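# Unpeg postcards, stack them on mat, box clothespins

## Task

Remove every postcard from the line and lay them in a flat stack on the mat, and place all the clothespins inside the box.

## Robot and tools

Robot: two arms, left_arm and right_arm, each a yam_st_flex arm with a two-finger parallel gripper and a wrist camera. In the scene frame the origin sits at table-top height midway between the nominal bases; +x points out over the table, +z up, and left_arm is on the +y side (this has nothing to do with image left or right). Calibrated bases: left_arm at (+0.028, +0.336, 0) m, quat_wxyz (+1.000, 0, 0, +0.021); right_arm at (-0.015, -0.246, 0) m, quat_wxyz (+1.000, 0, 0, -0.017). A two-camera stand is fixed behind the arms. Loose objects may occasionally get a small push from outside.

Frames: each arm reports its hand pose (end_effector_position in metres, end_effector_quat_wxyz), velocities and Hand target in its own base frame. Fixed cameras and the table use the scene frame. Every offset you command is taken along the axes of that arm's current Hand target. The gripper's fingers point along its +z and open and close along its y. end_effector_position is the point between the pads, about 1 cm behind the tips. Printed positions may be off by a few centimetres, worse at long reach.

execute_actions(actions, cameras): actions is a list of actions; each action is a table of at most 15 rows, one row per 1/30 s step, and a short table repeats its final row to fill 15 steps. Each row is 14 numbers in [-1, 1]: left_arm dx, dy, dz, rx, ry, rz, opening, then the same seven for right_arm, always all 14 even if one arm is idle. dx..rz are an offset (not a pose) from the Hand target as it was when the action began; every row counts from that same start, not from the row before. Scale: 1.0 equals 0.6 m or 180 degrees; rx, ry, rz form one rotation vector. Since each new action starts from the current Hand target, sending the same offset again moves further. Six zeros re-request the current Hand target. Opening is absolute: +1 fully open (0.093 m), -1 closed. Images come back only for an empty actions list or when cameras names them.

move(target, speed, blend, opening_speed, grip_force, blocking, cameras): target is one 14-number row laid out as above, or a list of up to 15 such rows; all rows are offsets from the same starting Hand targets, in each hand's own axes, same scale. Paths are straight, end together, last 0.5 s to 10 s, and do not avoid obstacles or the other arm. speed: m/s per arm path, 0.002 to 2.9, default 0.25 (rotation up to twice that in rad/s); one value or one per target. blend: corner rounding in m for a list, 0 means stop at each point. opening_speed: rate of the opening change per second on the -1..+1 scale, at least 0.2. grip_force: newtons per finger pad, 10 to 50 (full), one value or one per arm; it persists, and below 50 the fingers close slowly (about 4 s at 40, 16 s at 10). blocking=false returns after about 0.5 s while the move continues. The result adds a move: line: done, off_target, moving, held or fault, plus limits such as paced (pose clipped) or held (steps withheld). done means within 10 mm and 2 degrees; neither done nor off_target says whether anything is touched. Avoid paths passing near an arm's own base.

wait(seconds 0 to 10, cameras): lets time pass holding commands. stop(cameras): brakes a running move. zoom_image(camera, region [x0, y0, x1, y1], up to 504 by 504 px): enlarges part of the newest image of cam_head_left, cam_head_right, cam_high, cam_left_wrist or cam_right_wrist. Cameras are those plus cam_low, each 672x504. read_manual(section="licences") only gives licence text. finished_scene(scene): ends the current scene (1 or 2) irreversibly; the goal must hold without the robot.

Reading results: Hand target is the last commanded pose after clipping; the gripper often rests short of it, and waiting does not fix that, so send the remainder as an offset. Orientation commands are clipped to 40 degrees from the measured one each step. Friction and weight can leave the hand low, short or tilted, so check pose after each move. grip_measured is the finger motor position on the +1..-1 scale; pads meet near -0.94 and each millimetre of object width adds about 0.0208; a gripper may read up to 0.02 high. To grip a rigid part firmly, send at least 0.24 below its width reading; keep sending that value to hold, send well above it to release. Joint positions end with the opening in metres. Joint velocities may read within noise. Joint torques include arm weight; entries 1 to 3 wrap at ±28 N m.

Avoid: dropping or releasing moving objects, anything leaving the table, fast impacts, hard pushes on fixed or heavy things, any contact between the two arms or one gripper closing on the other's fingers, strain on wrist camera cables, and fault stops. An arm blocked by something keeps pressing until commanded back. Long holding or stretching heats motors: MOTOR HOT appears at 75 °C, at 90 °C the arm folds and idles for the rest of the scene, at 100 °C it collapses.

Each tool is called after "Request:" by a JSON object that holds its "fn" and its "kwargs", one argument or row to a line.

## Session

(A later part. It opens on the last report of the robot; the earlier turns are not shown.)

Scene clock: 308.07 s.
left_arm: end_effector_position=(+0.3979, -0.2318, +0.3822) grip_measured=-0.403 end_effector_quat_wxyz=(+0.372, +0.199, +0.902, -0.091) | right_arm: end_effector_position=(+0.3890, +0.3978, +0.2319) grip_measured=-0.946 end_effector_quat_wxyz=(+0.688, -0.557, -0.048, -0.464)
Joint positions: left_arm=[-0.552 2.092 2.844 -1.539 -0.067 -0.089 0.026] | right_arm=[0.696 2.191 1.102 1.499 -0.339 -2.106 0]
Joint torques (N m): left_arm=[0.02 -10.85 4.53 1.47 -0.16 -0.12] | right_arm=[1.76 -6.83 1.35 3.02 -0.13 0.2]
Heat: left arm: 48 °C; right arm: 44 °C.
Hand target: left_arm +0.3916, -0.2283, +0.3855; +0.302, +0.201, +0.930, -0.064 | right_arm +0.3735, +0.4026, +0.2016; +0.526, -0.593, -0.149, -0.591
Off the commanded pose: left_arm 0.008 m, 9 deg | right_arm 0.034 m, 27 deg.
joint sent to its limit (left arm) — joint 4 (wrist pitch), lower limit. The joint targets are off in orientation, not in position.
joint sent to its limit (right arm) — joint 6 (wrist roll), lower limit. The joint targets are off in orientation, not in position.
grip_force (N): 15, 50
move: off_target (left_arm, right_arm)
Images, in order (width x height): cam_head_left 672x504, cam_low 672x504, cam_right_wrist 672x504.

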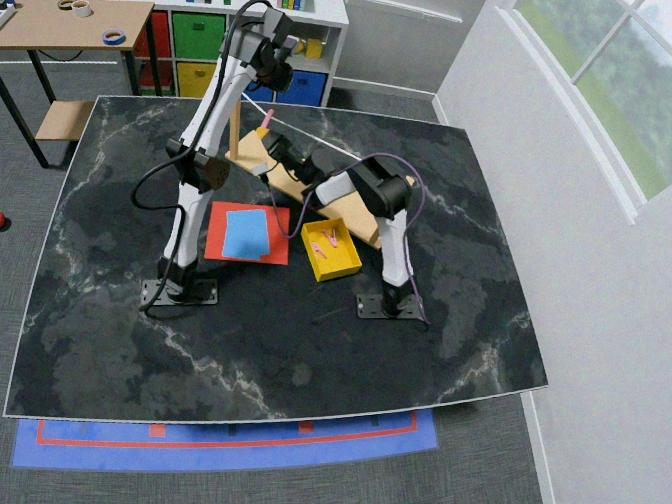

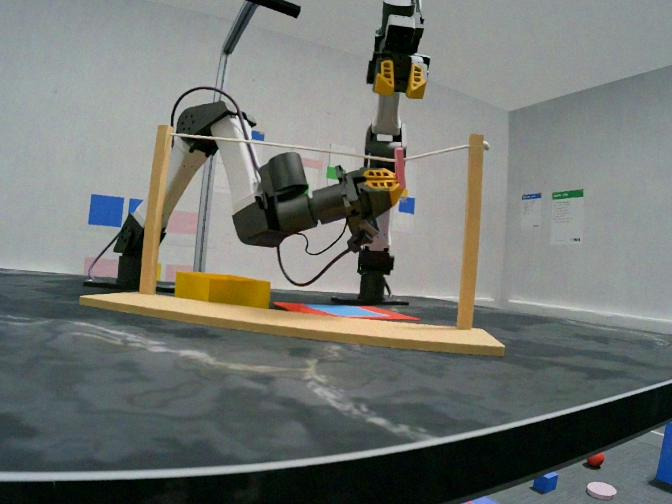

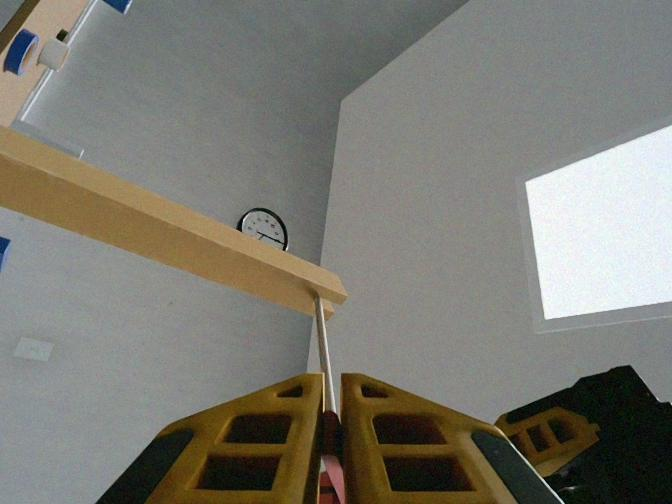

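Request:
{"fn": "zoom_image", "kwargs": {
  "camera": "cam_right_wrist",
  "region": [260, 340, 420, 504]
}}

Request:
{"fn": "zoom_image", "kwargs": {
  "camera": "cam_low",
  "region": [320, 100, 480, 220]
}}

Scaled by 3.073 from the camera's 672x504 image, which has a finer 960x720 frame.

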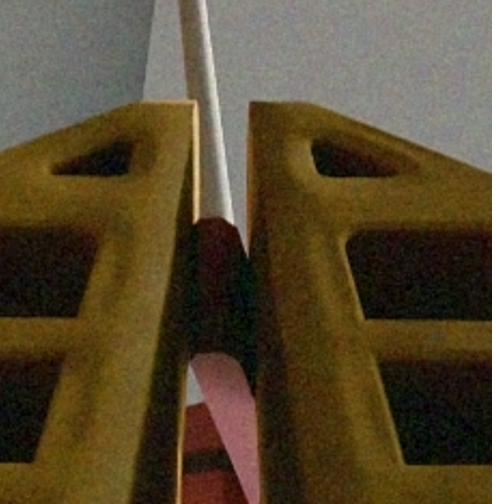

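Scaled by 3.150 from the camera's 672x504 image, which has a finer 960x720 frame.

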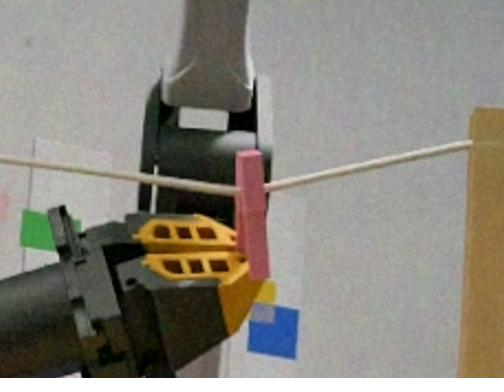

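Request:
{"fn": "move", "kwargs": {
  "target": [
    [0,0,0,0,0,0,-0.2,0.067,0,0.025,0,0,0,-0.95],
    [0,0,0,0,0,0,-0.2,0.067,0,0.025,0,0,0,0],
    [0,0,0,0,0,0,-0.2,0.05,0.032,-0.13,0,0,0,0]
  ],
  "speed": 0.12,
  "opening_speed": 1,
  "cameras": ["cam_right_wrist","cam_low","cam_left_wrist"]
}}

Request:
{"fn": "zoom_image", "kwargs": {
  "camera": "cam_low",
  "region": [320, 100, 480, 220]
}}

Scene clock: 318.67 s.
left_arm: end_effector_position=(+0.3979, -0.2318, +0.3822) grip_measured=-0.203 end_effector_quat_wxyz=(+0.372, +0.199, +0.902, -0.091) | right_arm: end_effector_position=(+0.3599, +0.3264, +0.1687) grip_measured=-0.002 end_effector_quat_wxyz=(+0.636, -0.646, -0.013, -0.421)
Joint positions: left_arm=[-0.552 2.092 2.844 -1.539 -0.067 -0.09 0.035] | right_arm=[0.602 2.029 0.71 1.498 -0.398 -2.106 0.045]
Joint torques (N m): left_arm=[-0.06 -10.95 4.48 1.45 -0.16 -0.08] | right_arm=[-0.66 -12.12 3.04 3.36 0.02 0.2]
Heat: left arm: 49 °C; right arm: 44 °C.
Hand target: left_arm +0.3916, -0.2283, +0.3855; +0.302, +0.200, +0.930, -0.064 | right_arm +0.3542, +0.3189, +0.1991; +0.526, -0.593, -0.149, -0.591
Off the commanded pose: left_arm 0.008 m, 9 deg | right_arm 0.032 m, 29 deg.
joint sent to its limit (left arm) — joint 4 (wrist pitch), lower limit. The joint targets are off in orientation, not in position.
joint sent to its limit (right arm) — joint 4 (wrist pitch), upper limit; joint 6 (wrist roll), lower limit. The joint targets are off in orientation, not in position.
grip_force (N): 15, 50
move: off_target (left_arm, right_arm); target 2's new opening was sent with right_arm's hand 0.003 m and 26 deg from that target
Images, in order (width x height): cam_low 672x504, cam_left_wrist 672x504, cam_right_wrist 672x504.

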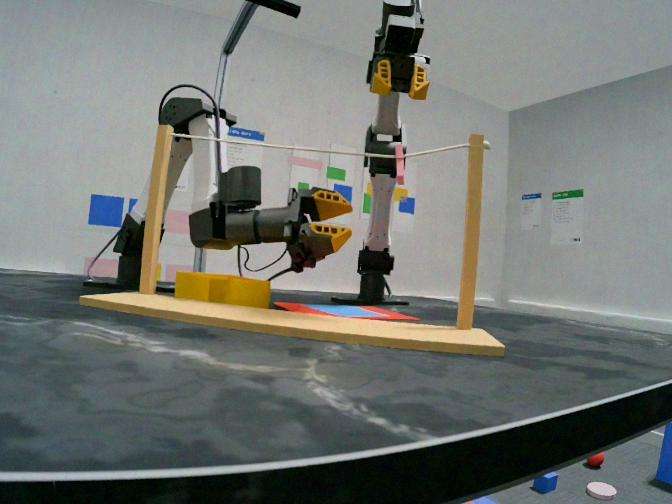

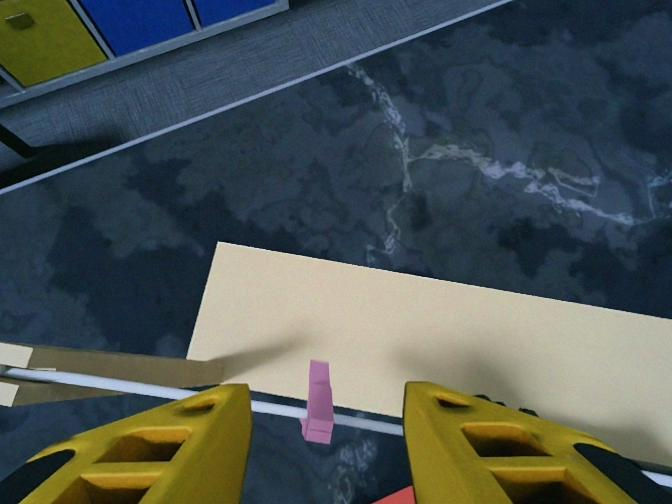

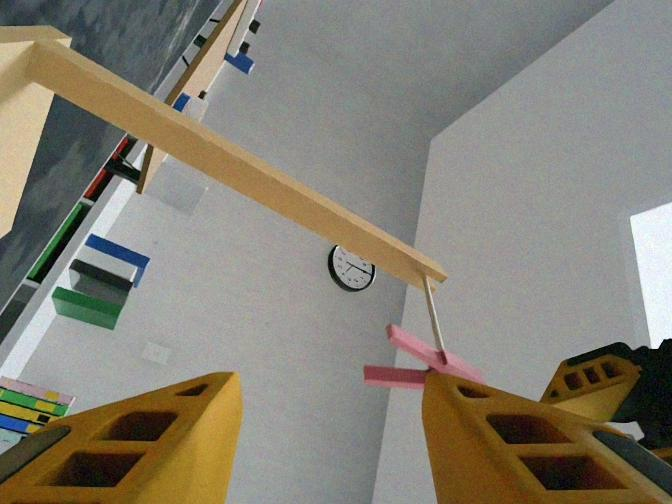

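Scaled by 3.150 from the camera's 672x504 image, which has a finer 960x720 frame.

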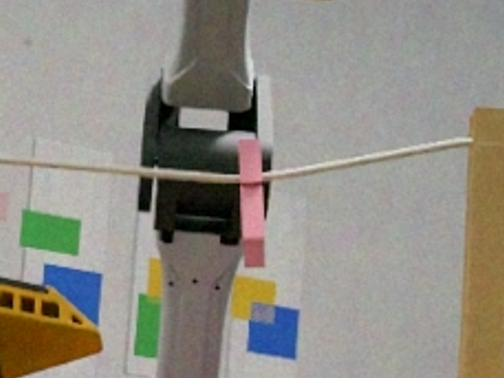

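Request:
{"fn": "move", "kwargs": {
  "target": [
    [0.04,0,-0.05,0,-0.2,0,-0.2,0,0,0,0,0,0,0],
    [0.177,-0.005,0.11,0,-0.41,0,-0.2,0,0,0,0,0,0,0]
  ],
  "cameras": ["cam_left_wrist","cam_right_wrist","cam_low"]
}}

Scene clock: 325.17 s.
left_arm: end_effector_position=(+0.3497, -0.2110, +0.2656) grip_measured=-0.203 end_effector_quat_wxyz=(+0.791, +0.125, +0.575, -0.169) | right_arm: end_effector_position=(+0.3599, +0.3264, +0.1687) grip_measured=-0.002 end_effector_quat_wxyz=(+0.636, -0.646, -0.013, -0.421)
Joint positions: left_arm=[-0.619 1.535 0.46 1.395 -0.185 0.064 0.035] | right_arm=[0.602 2.029 0.71 1.498 -0.398 -2.106 0.045]
Joint torques (N m): left_arm=[0.03 -4.07 5.11 2.45 0.07 0.03] | right_arm=[-0.66 -12.16 3 3.35 0.01 0.21]
Heat: left arm: 49 °C; right arm: 46 °C.
Hand target: left_arm +0.3476, -0.2115, +0.2697; +0.800, +0.122, +0.562, -0.172 | right_arm +0.3542, +0.3189, +0.1991; +0.526, -0.593, -0.149, -0.591
Off the commanded pose: left_arm 0.005 m, 2 deg | right_arm 0.032 m, 29 deg.
joint sent to its limit (right arm) — joint 4 (wrist pitch), upper limit; joint 6 (wrist roll), lower limit. The joint targets are off in orientation, not in position.
grip_force (N): 15, 50
move: off_target (right_arm)
Images, in order (width x height): cam_low 672x504, cam_left_wrist 672x504, cam_right_wrist 672x504.

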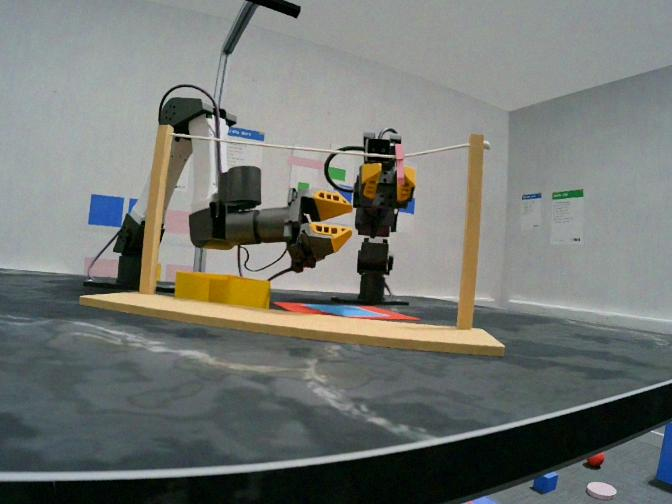

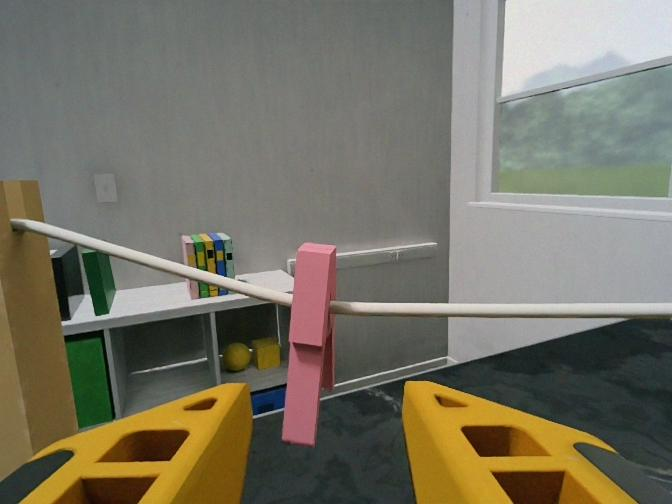

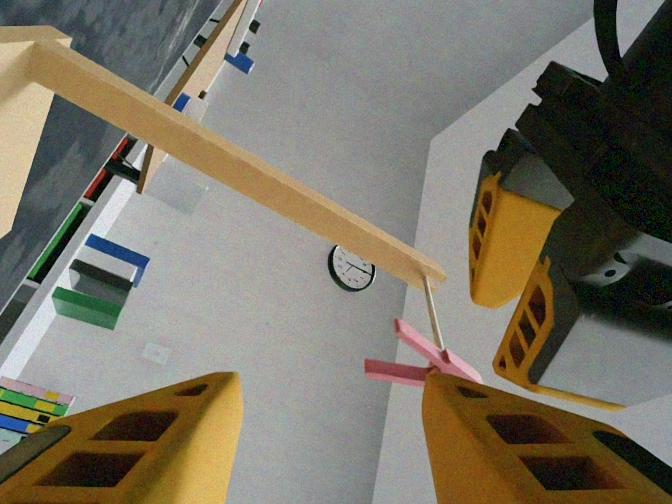

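Request:
{"fn": "move", "kwargs": {
  "target": [
    [-0.028,0.012,0.04,0,0,0,-0.2,0,0,0,0,0,0,0],
    [-0.03,0.012,0.096,0,0,0,-0.2,0,0,0,0,0,0,0],
    [-0.03,0.012,0.096,0,0,0,-0.95,0,0,0,0,0,0,0]
  ],
  "speed": 0.1,
  "opening_speed": 1,
  "grip_force": [25,50],
  "cameras": ["cam_left_wrist","cam_right_wrist","cam_low"]
}}

Scene clock: 330.30 s.
left_arm: end_effector_position=(+0.3883, -0.2213, +0.3063) grip_measured=-0.785 end_effector_quat_wxyz=(+0.803, +0.118, +0.559, -0.168) | right_arm: end_effector_position=(+0.3599, +0.3264, +0.1687) grip_measured=-0.002 end_effector_quat_wxyz=(+0.636, -0.646, -0.013, -0.421)
Joint positions: left_arm=[-0.574 1.579 0.675 1.261 -0.149 0.057 0.008] | right_arm=[0.602 2.029 0.71 1.498 -0.398 -2.106 0.045]
Joint torques (N m): left_arm=[1.07 -5 7.69 1.78 0.19 -0.11] | right_arm=[-0.68 -12.14 2.96 3.35 0.02 0.21]
Heat: left arm: 48 °C; right arm: 47 °C.
Hand target: left_arm +0.3944, -0.2247, +0.3062; +0.800, +0.122, +0.562, -0.172 | right_arm +0.3542, +0.3189, +0.1991; +0.526, -0.593, -0.149, -0.591
Off the commanded pose: left_arm 0.007 m, 1 deg | right_arm 0.032 m, 29 deg.
joint sent to its limit (right arm) — joint 4 (wrist pitch), upper limit; joint 6 (wrist roll), lower limit. The joint targets are off in orientation, not in position.
grip_force (N): 25, 50
move: off_target (right_arm)
Images, in order (width x height): cam_low 672x504, cam_left_wrist 672x504, cam_right_wrist 672x504.

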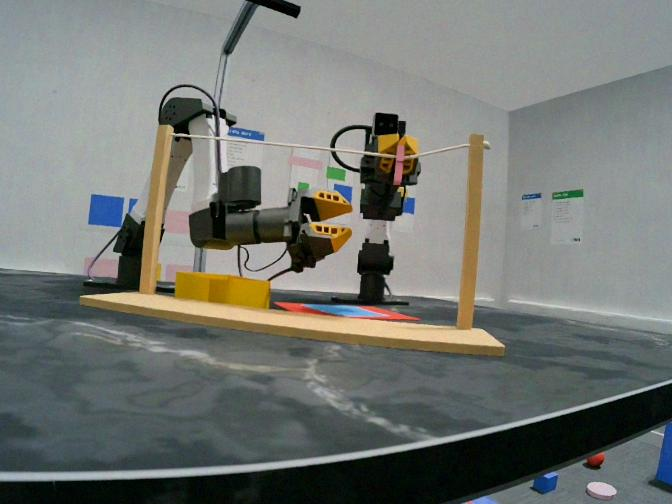

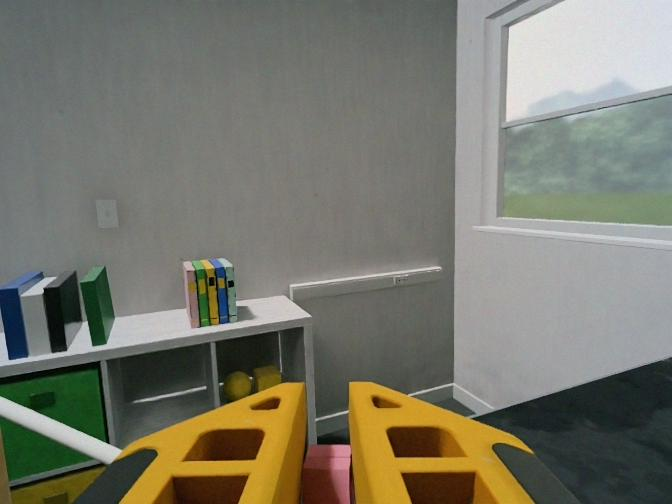

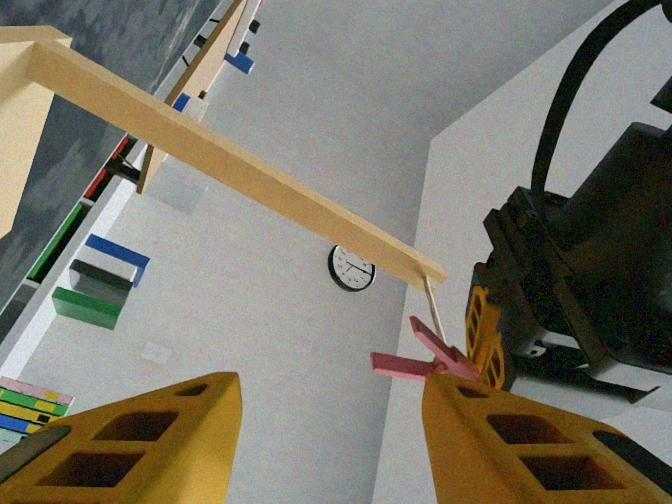

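Request:
{"fn": "move", "kwargs": {
  "target": [
    [0.008,0,0.022,0,0.21,0,-0.95,0,0,0,0,0,0,0],
    [0.025,0,0.032,0,0.43,0,-0.95,0,0,0,0,0,0,0]
  ],
  "speed": 0.2,
  "blend": 0.01,
  "cameras": ["cam_right_wrist","cam_low"]
}}

Scene clock: 335.40 s.
left_arm: end_effector_position=(+0.4137, -0.2349, +0.3045) grip_measured=-0.794 end_effector_quat_wxyz=(+0.286, +0.206, +0.934, -0.056) | right_arm: end_effector_position=(+0.3599, +0.3264, +0.1687) grip_measured=-0.002 end_effector_quat_wxyz=(+0.636, -0.646, -0.013, -0.421)
Joint positions: left_arm=[-0.542 2.077 2.532 -1.439 -0.073 -0.087 0.007] | right_arm=[0.602 2.029 0.71 1.498 -0.398 -2.106 0.045]
Joint torques (N m): left_arm=[1.05 -8.65 6.82 1.23 0.15 -0.1] | right_arm=[-0.65 -12.14 3.02 3.36 0.03 0.22]
Heat: left arm: 48 °C; right arm: 48 °C.
Hand target: left_arm +0.4154, -0.2343, +0.2985; +0.273, +0.202, +0.939, -0.058 | right_arm +0.3542, +0.3189, +0.1991; +0.526, -0.593, -0.149, -0.591
Off the commanded pose: left_arm 0.006 m, 2 deg | right_arm 0.032 m, 29 deg.
joint sent to its limit (right arm) — joint 4 (wrist pitch), upper limit; joint 6 (wrist roll), lower limit. The joint targets are off in orientation, not in position.
grip_force (N): 25, 50
move: off_target (right_arm)
Images, in order (width x height): cam_low 672x504, cam_right_wrist 672x504.

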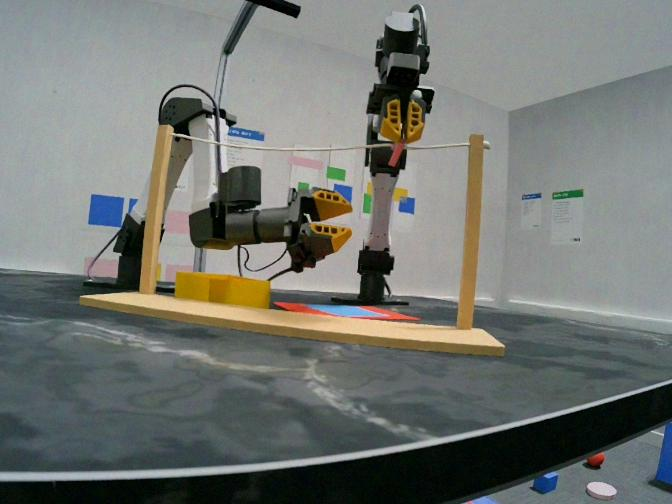

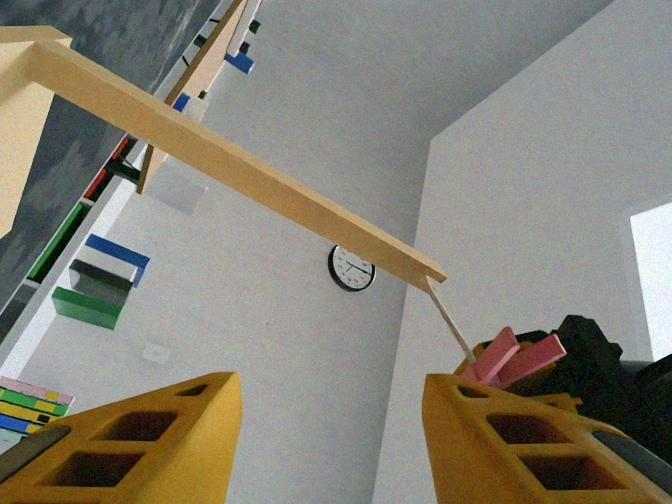

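Request:
{"fn": "move", "kwargs": {
  "target": [
    [0,0,0,0,0,0,-0.95,0.047,-0.117,-0.034,-0.077,0.017,0.226,0],
    [0,0,0,0,0,0,-0.95,0.147,-0.13,0.055,-0.154,0.034,0.453,0]
  ],
  "speed": 0.2,
  "blend": 0.02,
  "cameras": ["cam_right_wrist","cam_head_left"]
}}

Scene clock: 340.97 s.
left_arm: end_effector_position=(+0.4136, -0.2348, +0.3044) grip_measured=-0.794 end_effector_quat_wxyz=(+0.285, +0.206, +0.934, -0.056) | right_arm: end_effector_position=(+0.3300, +0.3357, +0.3042) grip_measured=-0.002 end_effector_quat_wxyz=(+0.632, -0.623, +0.432, -0.159)
Joint positions: left_arm=[-0.542 2.077 2.532 -1.44 -0.073 -0.087 0.007] | right_arm=[0.835 1.426 1.051 0.224 0.116 -1.192 0.045]
Joint torques (N m): left_arm=[1.1 -8.57 6.95 1.22 0.14 -0.14] | right_arm=[-0.75 -6.27 9.42 2.53 -0.13 0.33]
Heat: left arm: 49 °C; right arm: 48 °C.
Hand target: left_arm +0.4154, -0.2343, +0.2985; +0.273, +0.202, +0.939, -0.058 | right_arm +0.3326, +0.3375, +0.3180; +0.642, -0.616, +0.430, -0.153
Off the commanded pose: left_arm 0.006 m, 2 deg | right_arm 0.014 m, 2 deg.
grip_force (N): 25, 50
move: off_target (right_arm)
Images, in order (width x height): cam_head_left 672x504, cam_right_wrist 672x504.

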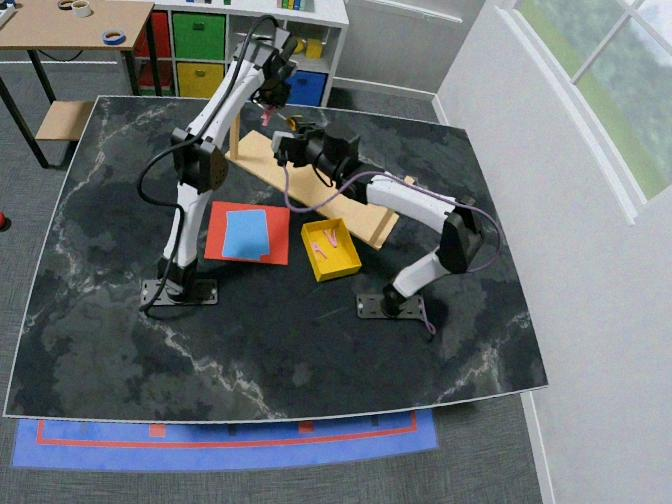

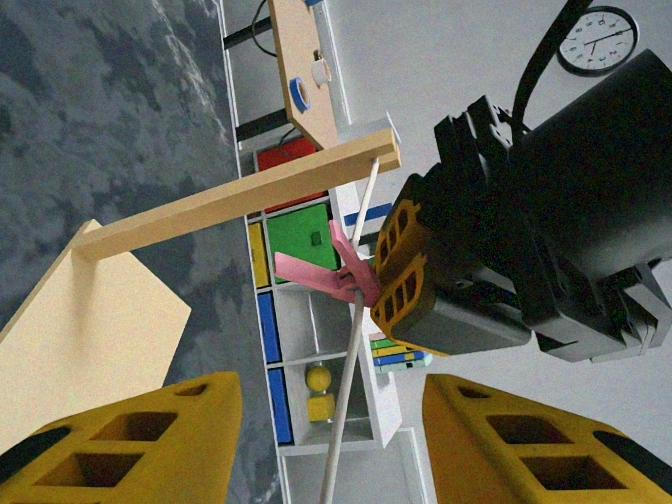

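Request:
{"fn": "move", "kwargs": {
  "target": [
    [0,0,0,0,0,0,-0.95,-0.015,0.013,0,0,0,-0.233,0.2],
    [0,0,0,0,0,0,-0.95,-0.015,0.013,0.075,0,0,-0.233,0.2]
  ],
  "speed": 0.15,
  "blend": 0.01,
  "cameras": ["cam_right_wrist"]
}}

Scene clock: 345.37 s.
left_arm: end_effector_position=(+0.4136, -0.2348, +0.3044) grip_measured=-0.794 end_effector_quat_wxyz=(+0.285, +0.206, +0.934, -0.056) | right_arm: end_effector_position=(+0.3527, +0.3723, +0.2921) grip_measured=+0.198 end_effector_quat_wxyz=(-0.533, +0.741, -0.185, +0.365)
Joint positions: left_arm=[-0.542 2.077 2.532 -1.44 -0.073 -0.087 0.007] | right_arm=[0.854 1.596 1.176 0.252 0.127 -1.905 0.055]
Joint torques (N m): left_arm=[1.21 -8.62 6.95 1.21 0.12 -0.14] | right_arm=[-0.7 -7.36 9.51 2.75 -0.08 0.13]
Heat: left arm: 49 °C; right arm: 48 °C.
Hand target: left_arm +0.4154, -0.2343, +0.2985; +0.273, +0.202, +0.939, -0.058 | right_arm +0.3580, +0.3752, +0.3083; -0.545, +0.729, -0.181, +0.373
Off the commanded pose: left_arm 0.006 m, 2 deg | right_arm 0.017 m, 2 deg.
grip_force (N): 25, 50
move: off_target (right_arm)
Images, in order (width x height): cam_right_wrist 672x504.

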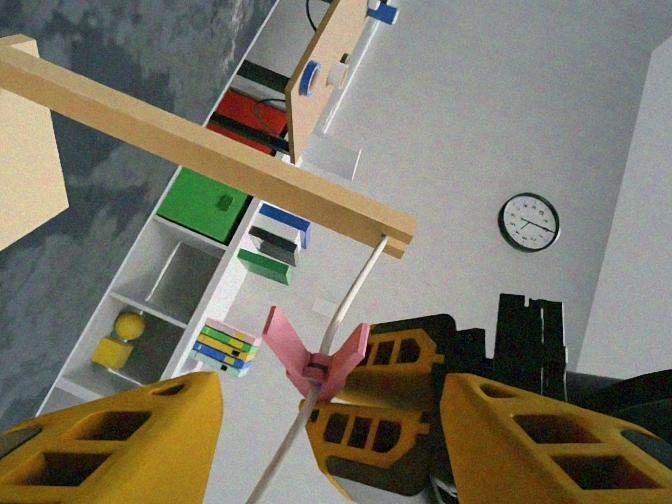

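Request:
{"fn": "move", "kwargs": {
  "target": [
    [0,0,0,0,0,0,-0.95,-0.009,0.008,0.02,0,0,0,-0.15],
    [0,0,0,0,0,0,-0.95,-0.009,0.008,0.042,0,0,0,-0.15]
  ],
  "speed": 0.08,
  "cameras": ["cam_right_wrist"]
}}

Scene clock: 347.80 s.
left_arm: end_effector_position=(+0.4136, -0.2348, +0.3044) grip_measured=-0.794 end_effector_quat_wxyz=(+0.285, +0.206, +0.934, -0.056) | right_arm: end_effector_position=(+0.3682, +0.3901, +0.2846) grip_measured=-0.148 end_effector_quat_wxyz=(-0.534, +0.739, -0.185, +0.366)
Joint positions: left_arm=[-0.542 2.077 2.532 -1.44 -0.073 -0.087 0.007] | right_arm=[0.854 1.69 1.243 0.284 0.127 -1.906 0.038]
Joint torques (N m): left_arm=[1.03 -8.69 6.99 1.2 0.13 -0.1] | right_arm=[-0.58 -8.01 9.59 2.73 -0.07 0.16]
Heat: left arm: 50 °C; right arm: 48 °C.
Hand target: left_arm +0.4154, -0.2343, +0.2985; +0.273, +0.202, +0.939, -0.058 | right_arm +0.3738, +0.3939, +0.2988; -0.545, +0.729, -0.181, +0.373
Off the commanded pose: left_arm 0.006 m, 2 deg | right_arm 0.016 m, 2 deg.
grip_force (N): 25, 50
move: off_target (right_arm)
Images, in order (width x height): cam_right_wrist 672x504.

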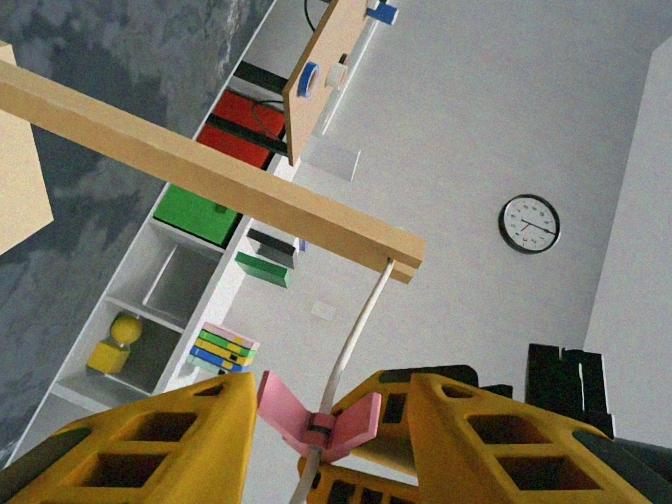

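Request:
{"fn": "move", "kwargs": {
  "target": [
    [0,0,0,0,0,0,-0.95,0,0.005,0.014,0,0,0,-0.15],
    [0,0,0,0,0,0,-0.95,0,0.005,0.014,0,0,0,-0.95]
  ],
  "speed": 0.08,
  "opening_speed": 1,
  "cameras": ["cam_right_wrist"]
}}

Request:
{"fn": "zoom_image", "kwargs": {
  "camera": "cam_right_wrist",
  "region": [220, 304, 440, 504]
}}

Scene clock: 350.33 s.
left_arm: end_effector_position=(+0.4142, -0.2354, +0.3034) grip_measured=-0.795 end_effector_quat_wxyz=(+0.284, +0.205, +0.935, -0.059) | right_arm: end_effector_position=(+0.3727, +0.3973, +0.2895) grip_measured=-0.948 end_effector_quat_wxyz=(-0.545, +0.732, -0.180, +0.367)
Joint positions: left_arm=[-0.54 2.081 2.535 -1.44 -0.066 -0.088 0.007] | right_arm=[0.852 1.717 1.27 0.308 0.114 -1.907 0]
Joint torques (N m): left_arm=[0.99 -8.81 7.16 1.19 0.06 -0.11] | right_arm=[-1.01 -7.73 9.22 2.58 0.01 0.17]
Heat: left arm: 50 °C; right arm: 48 °C.
Hand target: left_arm +0.4154, -0.2342, +0.2986; +0.273, +0.202, +0.939, -0.058 | right_arm +0.3805, +0.3984, +0.2951; -0.545, +0.729, -0.181, +0.373
Off the commanded pose: left_arm 0.005 m, 1 deg | right_arm 0.010 m, 1 deg.
grip_force (N): 25, 50
move: done; target 2's new opening was sent with right_arm's hand 0.016 m and 2 deg from that target
Images, in order (width x height): cam_right_wrist 672x504.

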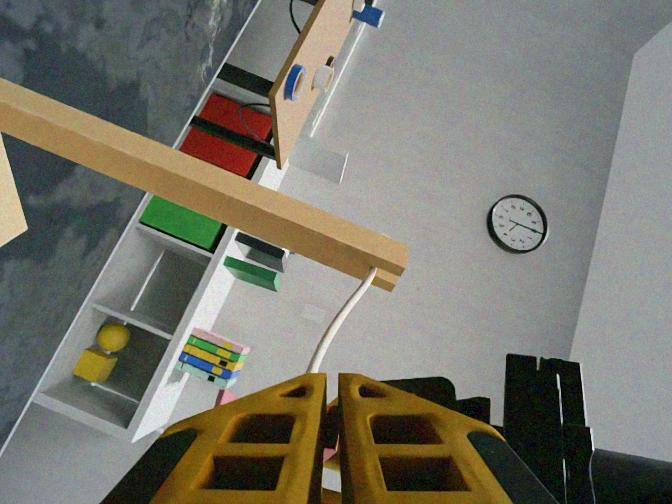

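Scaled by 2.291 from the camera's 672x504 image, which has a finer 960x720 frame.

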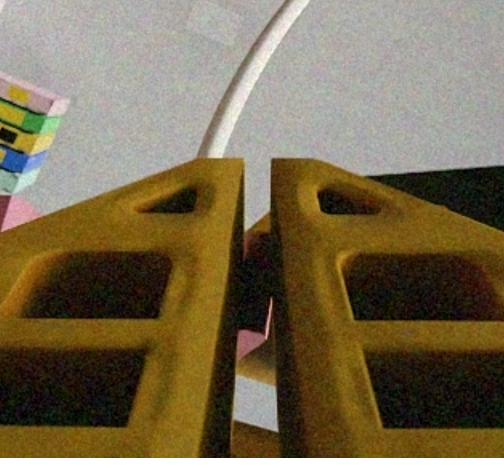

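Request:
{"fn": "move", "kwargs": {
  "target": [
    [0,0,0,0,0,0,-0.95,0,0,0,0,0,0,-0.1],
    [0,0,0,0,0,0,-0.95,0,0,-0.035,0.06,0,0,-0.1]
  ],
  "speed": 0.08,
  "opening_speed": 1,
  "cameras": ["cam_right_wrist"]
}}

Request:
{"fn": "zoom_image", "kwargs": {
  "camera": "cam_right_wrist",
  "region": [220, 304, 440, 504]
}}

Scene clock: 354.23 s.
left_arm: end_effector_position=(+0.4137, -0.2351, +0.3030) grip_measured=-0.795 end_effector_quat_wxyz=(+0.282, +0.205, +0.935, -0.059) | right_arm: end_effector_position=(+0.3677, +0.3898, +0.2906) grip_measured=-0.102 end_effector_quat_wxyz=(-0.605, +0.680, -0.151, +0.385)
Joint positions: left_arm=[-0.54 2.081 2.535 -1.443 -0.066 -0.088 0.007] | right_arm=[0.828 1.717 1.106 0.641 0.042 -1.92 0.04]
Joint torques (N m): left_arm=[0.77 -8.87 7.02 1.25 0 -0.07] | right_arm=[-0.81 -11.08 5.22 2.75 -0.15 0.17]
Heat: left arm: 50 °C; right arm: 48 °C.
Hand target: left_arm +0.4154, -0.2342, +0.2986; +0.273, +0.202, +0.939, -0.058 | right_arm +0.3649, +0.3845, +0.2977; -0.611, +0.674, -0.145, +0.388
Off the commanded pose: left_arm 0.005 m, 1 deg | right_arm 0.009 m, 1 deg.
grip_force (N): 25, 50
move: done
Images, in order (width x height): cam_right_wrist 672x504.

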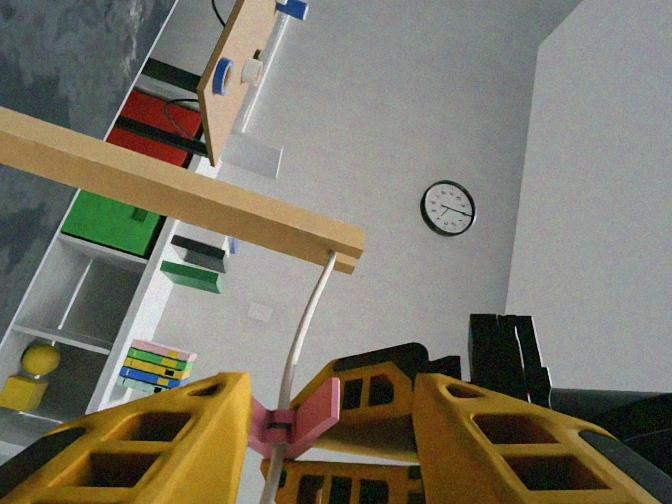

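Scaled by 2.291 from the camera's 672x504 image, which has a finer 960x720 frame.

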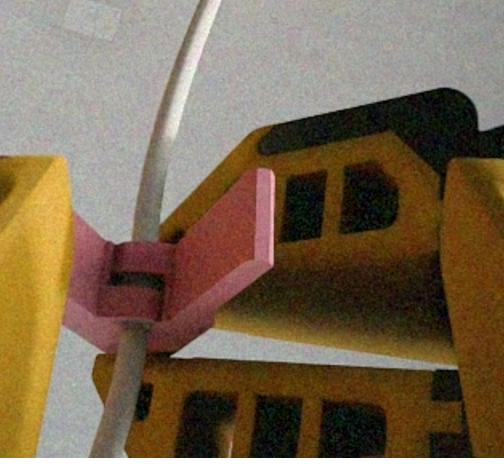

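Request:
{"fn": "move", "kwargs": {
  "target": [
    [0,0,0,0,0,0,-0.95,0,0.021,-0.01,0,0,0,0],
    [0,0,0,0,0,0,-0.95,0,0.021,0.01,0,0,0,0]
  ],
  "speed": 0.08,
  "cameras": ["cam_right_wrist"]
}}

Request:
{"fn": "zoom_image", "kwargs": {
  "camera": "cam_right_wrist",
  "region": [220, 304, 440, 504]
}}

Scene clock: 356.27 s.
left_arm: end_effector_position=(+0.4137, -0.2351, +0.3030) grip_measured=-0.795 end_effector_quat_wxyz=(+0.282, +0.205, +0.935, -0.059) | right_arm: end_effector_position=(+0.3674, +0.3827, +0.2768) grip_measured=-0.002 end_effector_quat_wxyz=(-0.604, +0.681, -0.151, +0.385)
Joint positions: left_arm=[-0.54 2.081 2.535 -1.443 -0.066 -0.088 0.007] | right_arm=[0.815 1.717 1.051 0.692 0.029 -1.92 0.045]
Joint torques (N m): left_arm=[0.91 -8.88 7.04 1.15 0.07 -0.1] | right_arm=[-0.75 -7.64 8.92 2.65 -0.15 0.19]
Heat: left arm: 50 °C; right arm: 48 °C.
Hand target: left_arm +0.4154, -0.2342, +0.2986; +0.273, +0.202, +0.939, -0.058 | right_arm +0.3725, +0.3862, +0.2861; -0.611, +0.674, -0.145, +0.388
Off the commanded pose: left_arm 0.005 m, 1 deg | right_arm 0.011 m, 1 deg.
grip_force (N): 25, 50
move: off_target (right_arm)
Images, in order (width x height): cam_right_wrist 672x504.

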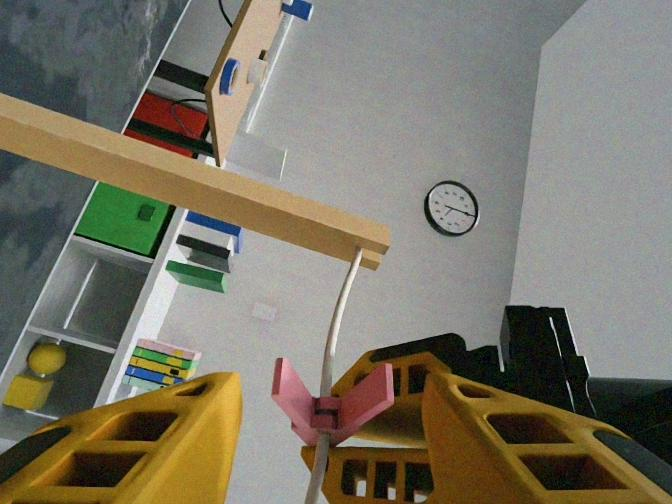

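Scaled by 2.291 from the camera's 672x504 image, which has a finer 960x720 frame.

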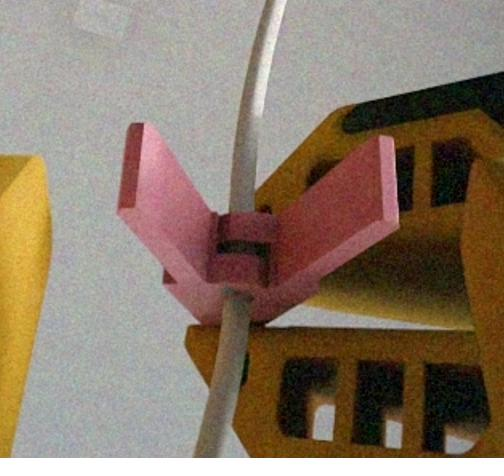

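Request:
{"fn": "move", "kwargs": {
  "target": [
    [0,0,0,0,0,0,-0.95,0.006,0.002,0.025,0,0,0,-0.1],
    [0,0,0,0,0,0,-0.95,0.013,0.002,0.036,0,0,0,-0.1]
  ],
  "speed": 0.06,
  "cameras": ["cam_right_wrist"]
}}

Request:
{"fn": "zoom_image", "kwargs": {
  "camera": "cam_right_wrist",
  "region": [220, 304, 440, 504]
}}

Scene clock: 360.57 s.
left_arm: end_effector_position=(+0.4137, -0.2351, +0.3030) grip_measured=-0.795 end_effector_quat_wxyz=(+0.282, +0.205, +0.935, -0.059) | right_arm: end_effector_position=(+0.3885, +0.3920, +0.2825) grip_measured=-0.098 end_effector_quat_wxyz=(-0.608, +0.677, -0.150, +0.388)
Joint positions: left_arm=[-0.54 2.081 2.535 -1.443 -0.066 -0.088 0.007] | right_arm=[0.793 1.79 1.149 0.679 0.008 -1.92 0.04]
Joint torques (N m): left_arm=[1.01 -8.85 7.31 1.21 0.05 -0.1] | right_arm=[-0.64 -8.29 9.11 2.47 -0.12 0.19]
Heat: left arm: 49 °C; right arm: 48 °C.
Hand target: left_arm +0.4154, -0.2342, +0.2986; +0.273, +0.202, +0.939, -0.058 | right_arm +0.3932, +0.3960, +0.2888; -0.611, +0.674, -0.145, +0.388
Off the commanded pose: left_arm 0.005 m, 1 deg | right_arm 0.009 m, 1 deg.
grip_force (N): 25, 50
move: done
Images, in order (width x height): cam_right_wrist 672x504.

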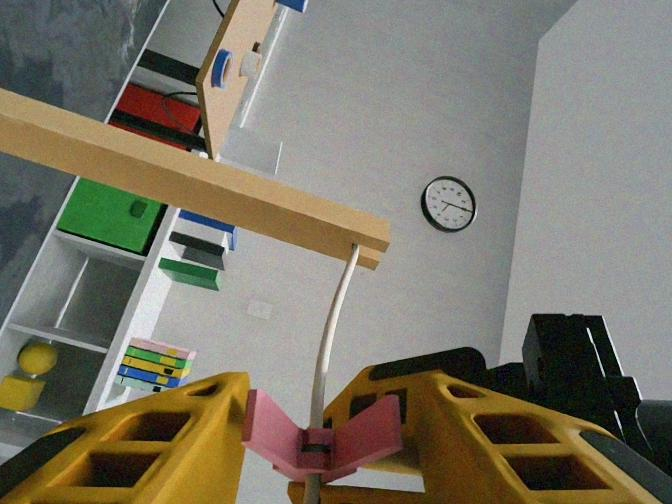

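Scaled by 2.291 from the camera's 672x504 image, which has a finer 960x720 frame.

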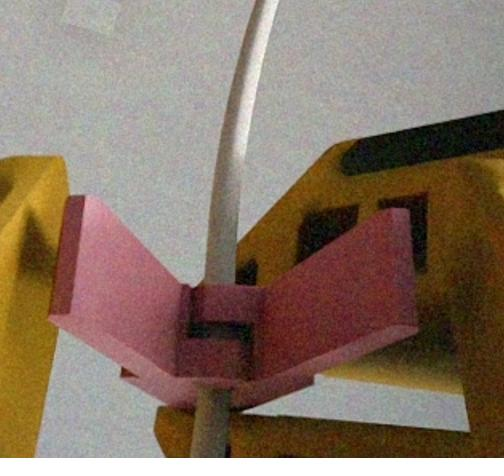

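Request:
{"fn": "move", "kwargs": {
  "target": [
    [0,0,0,0,0,0,-0.95,0.002,0.005,0.01,0,0,0,-0.1],
    [0,0,0,0,0,0,-0.95,0.002,0.005,0.01,0,0,0,-0.95]
  ],
  "speed": 0.06,
  "opening_speed": 1,
  "cameras": ["cam_right_wrist"]
}}

Request:
{"fn": "zoom_image", "kwargs": {
  "camera": "cam_right_wrist",
  "region": [220, 304, 440, 504]
}}

Scene clock: 363.50 s.
left_arm: end_effector_position=(+0.4139, -0.2352, +0.3052) grip_measured=-0.799 end_effector_quat_wxyz=(+0.285, +0.204, +0.935, -0.060) | right_arm: end_effector_position=(+0.3931, +0.3969, +0.2740) grip_measured=-0.734 end_effector_quat_wxyz=(-0.602, +0.685, -0.149, +0.381)
Joint positions: left_arm=[-0.54 2.081 2.542 -1.443 -0.066 -0.09 0.007] | right_arm=[0.789 1.818 1.172 0.663 -0.002 -1.92 0.01]
Joint torques (N m): left_arm=[0.91 -8.69 6.53 1.22 0.02 -0.07] | right_arm=[-0.85 -8.91 9.05 2.72 -0.11 0.19]
Heat: left arm: 49 °C; right arm: 48 °C.
Hand target: left_arm +0.4154, -0.2342, +0.2985; +0.273, +0.202, +0.939, -0.058 | right_arm +0.3990, +0.3989, +0.2866; -0.611, +0.674, -0.145, +0.388
Off the commanded pose: left_arm 0.007 m, 2 deg | right_arm 0.014 m, 2 deg.
grip_force (N): 25, 50
move: off_target (right_arm)
Images, in order (width x height): cam_right_wrist 672x504.

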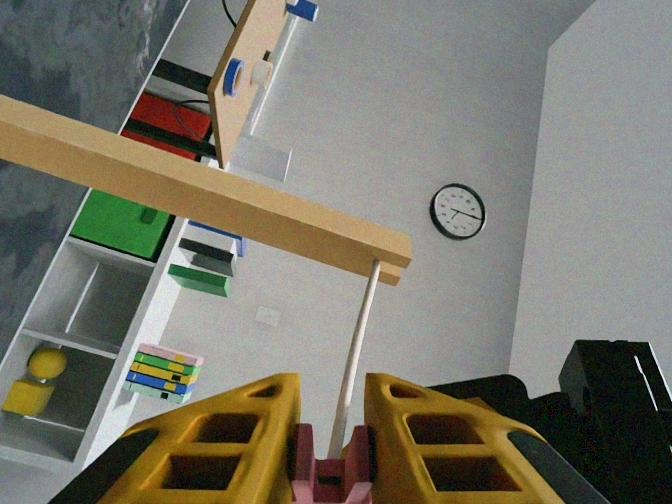

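Scaled by 2.291 from the camera's 672x504 image, which has a finer 960x720 frame.

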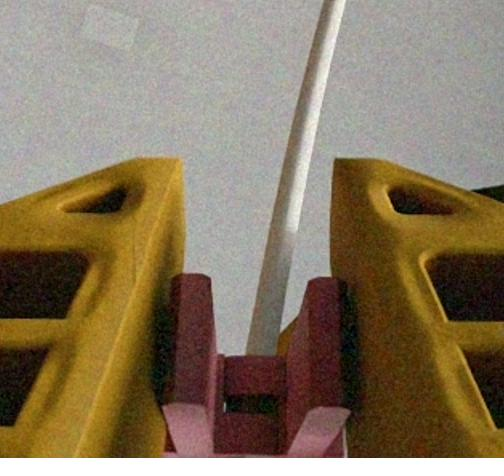

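Request:
{"fn": "move", "kwargs": {
  "target": [
    [0,0,0,0,0,0,-0.45,0,0,0,0,0,0,-0.95],
    [0,0,-0.15,0,0,0,-0.45,0,0,0,0,0,0,-0.95]
  ],
  "speed": 0.12,
  "opening_speed": 0.5,
  "cameras": ["cam_right_wrist"]
}}

Scene clock: 366.30 s.
left_arm: end_effector_position=(+0.3794, -0.2173, +0.3719) grip_measured=-0.453 end_effector_quat_wxyz=(+0.339, +0.200, +0.916, -0.079) | right_arm: end_effector_position=(+0.3931, +0.3969, +0.2739) grip_measured=-0.748 end_effector_quat_wxyz=(-0.602, +0.685, -0.149, +0.381)
Joint positions: left_arm=[-0.545 1.984 2.662 -1.539 -0.066 -0.091 0.023] | right_arm=[0.789 1.818 1.172 0.662 -0.002 -1.92 0.009]
Joint torques (N m): left_arm=[-0.1 -10.65 4.12 1.4 -0.08 -0.08] | right_arm=[-0.83 -8.91 9.09 2.71 -0.1 0.2]
Heat: left arm: 50 °C; right arm: 48 °C.
Hand target: left_arm +0.3714, -0.2145, +0.3745; +0.273, +0.202, +0.939, -0.058 | right_arm +0.3990, +0.3989, +0.2866; -0.611, +0.674, -0.145, +0.388
Off the commanded pose: left_arm 0.009 m, 8 deg | right_arm 0.014 m, 2 deg.
joint sent to its limit (left arm) — joint 4 (wrist pitch), lower limit. The joint targets are off in orientation, not in position.
grip_force (N): 25, 50
move: off_target (left_arm, right_arm)
Images, in order (width x height): cam_right_wrist 672x504.

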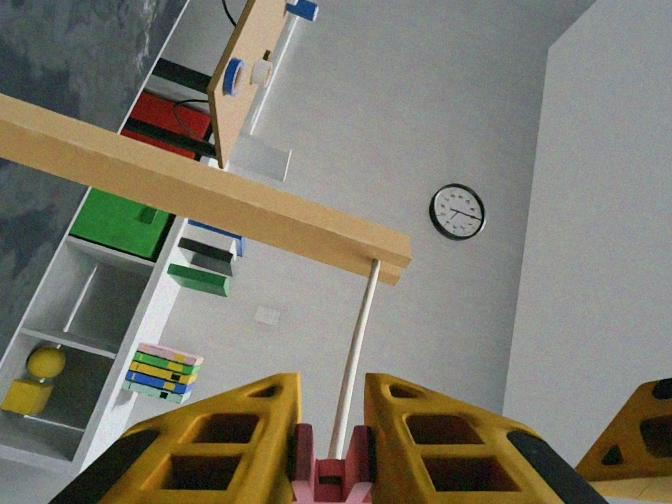

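Request:
{"fn": "move", "kwargs": {
  "target": [0,0,0,0,0,0,-0.45,-0.11,0.02,-0.025,0,0,0,-0.95],
  "speed": 0.1,
  "cameras": ["cam_right_wrist","cam_head_left"]
}}

Scene clock: 368.47 s.
left_arm: end_effector_position=(+0.3794, -0.2172, +0.3719) grip_measured=-0.453 end_effector_quat_wxyz=(+0.339, +0.200, +0.916, -0.079) | right_arm: end_effector_position=(+0.3483, +0.4301, +0.2610) grip_measured=-0.748 end_effector_quat_wxyz=(-0.617, +0.670, -0.145, +0.386)
Joint positions: left_arm=[-0.545 1.984 2.662 -1.539 -0.066 -0.091 0.023] | right_arm=[0.929 1.844 1.103 0.801 0.13 -1.925 0.009]
Joint torques (N m): left_arm=[-0.01 -10.8 4.08 1.37 -0.09 -0.09] | right_arm=[0.16 -8.84 5.15 2.7 0.03 0.16]
Heat: left arm: 50 °C; right arm: 48 °C.
Hand target: left_arm +0.3714, -0.2145, +0.3745; +0.273, +0.202, +0.939, -0.058 | right_arm +0.3484, +0.4300, +0.2517; -0.611, +0.674, -0.145, +0.388
Off the commanded pose: left_arm 0.009 m, 8 deg | right_arm 0.009 m, 1 deg.
joint sent to its limit (left arm) — joint 4 (wrist pitch), lower limit. The joint targets are off in orientation, not in position.
grip_force (N): 25, 50
move: off_target (left_arm)
Images, in order (width x height): cam_head_left 672x504, cam_right_wrist 672x504.

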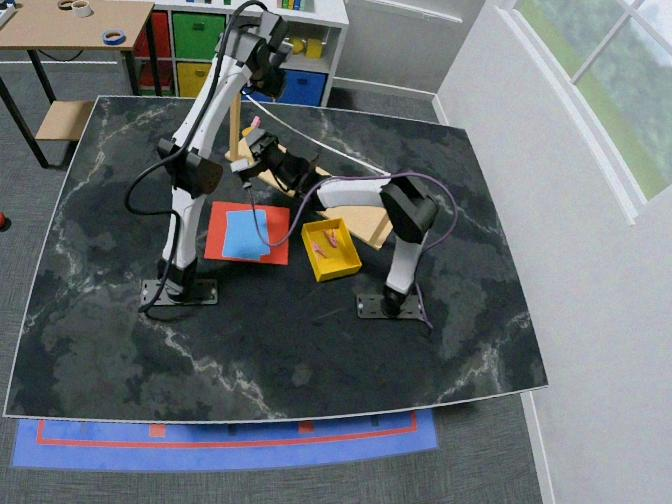

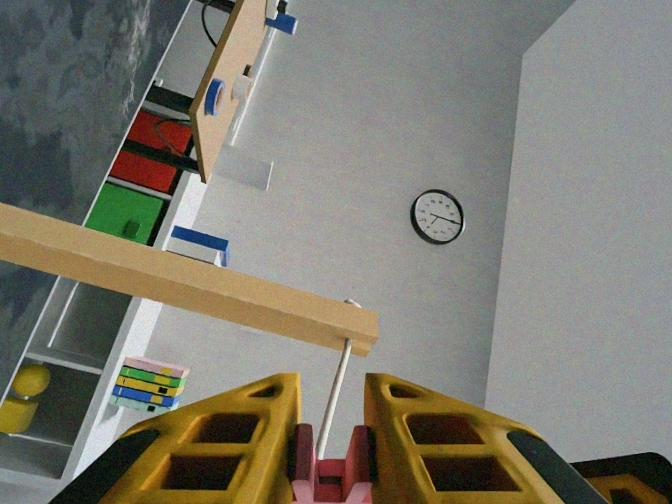

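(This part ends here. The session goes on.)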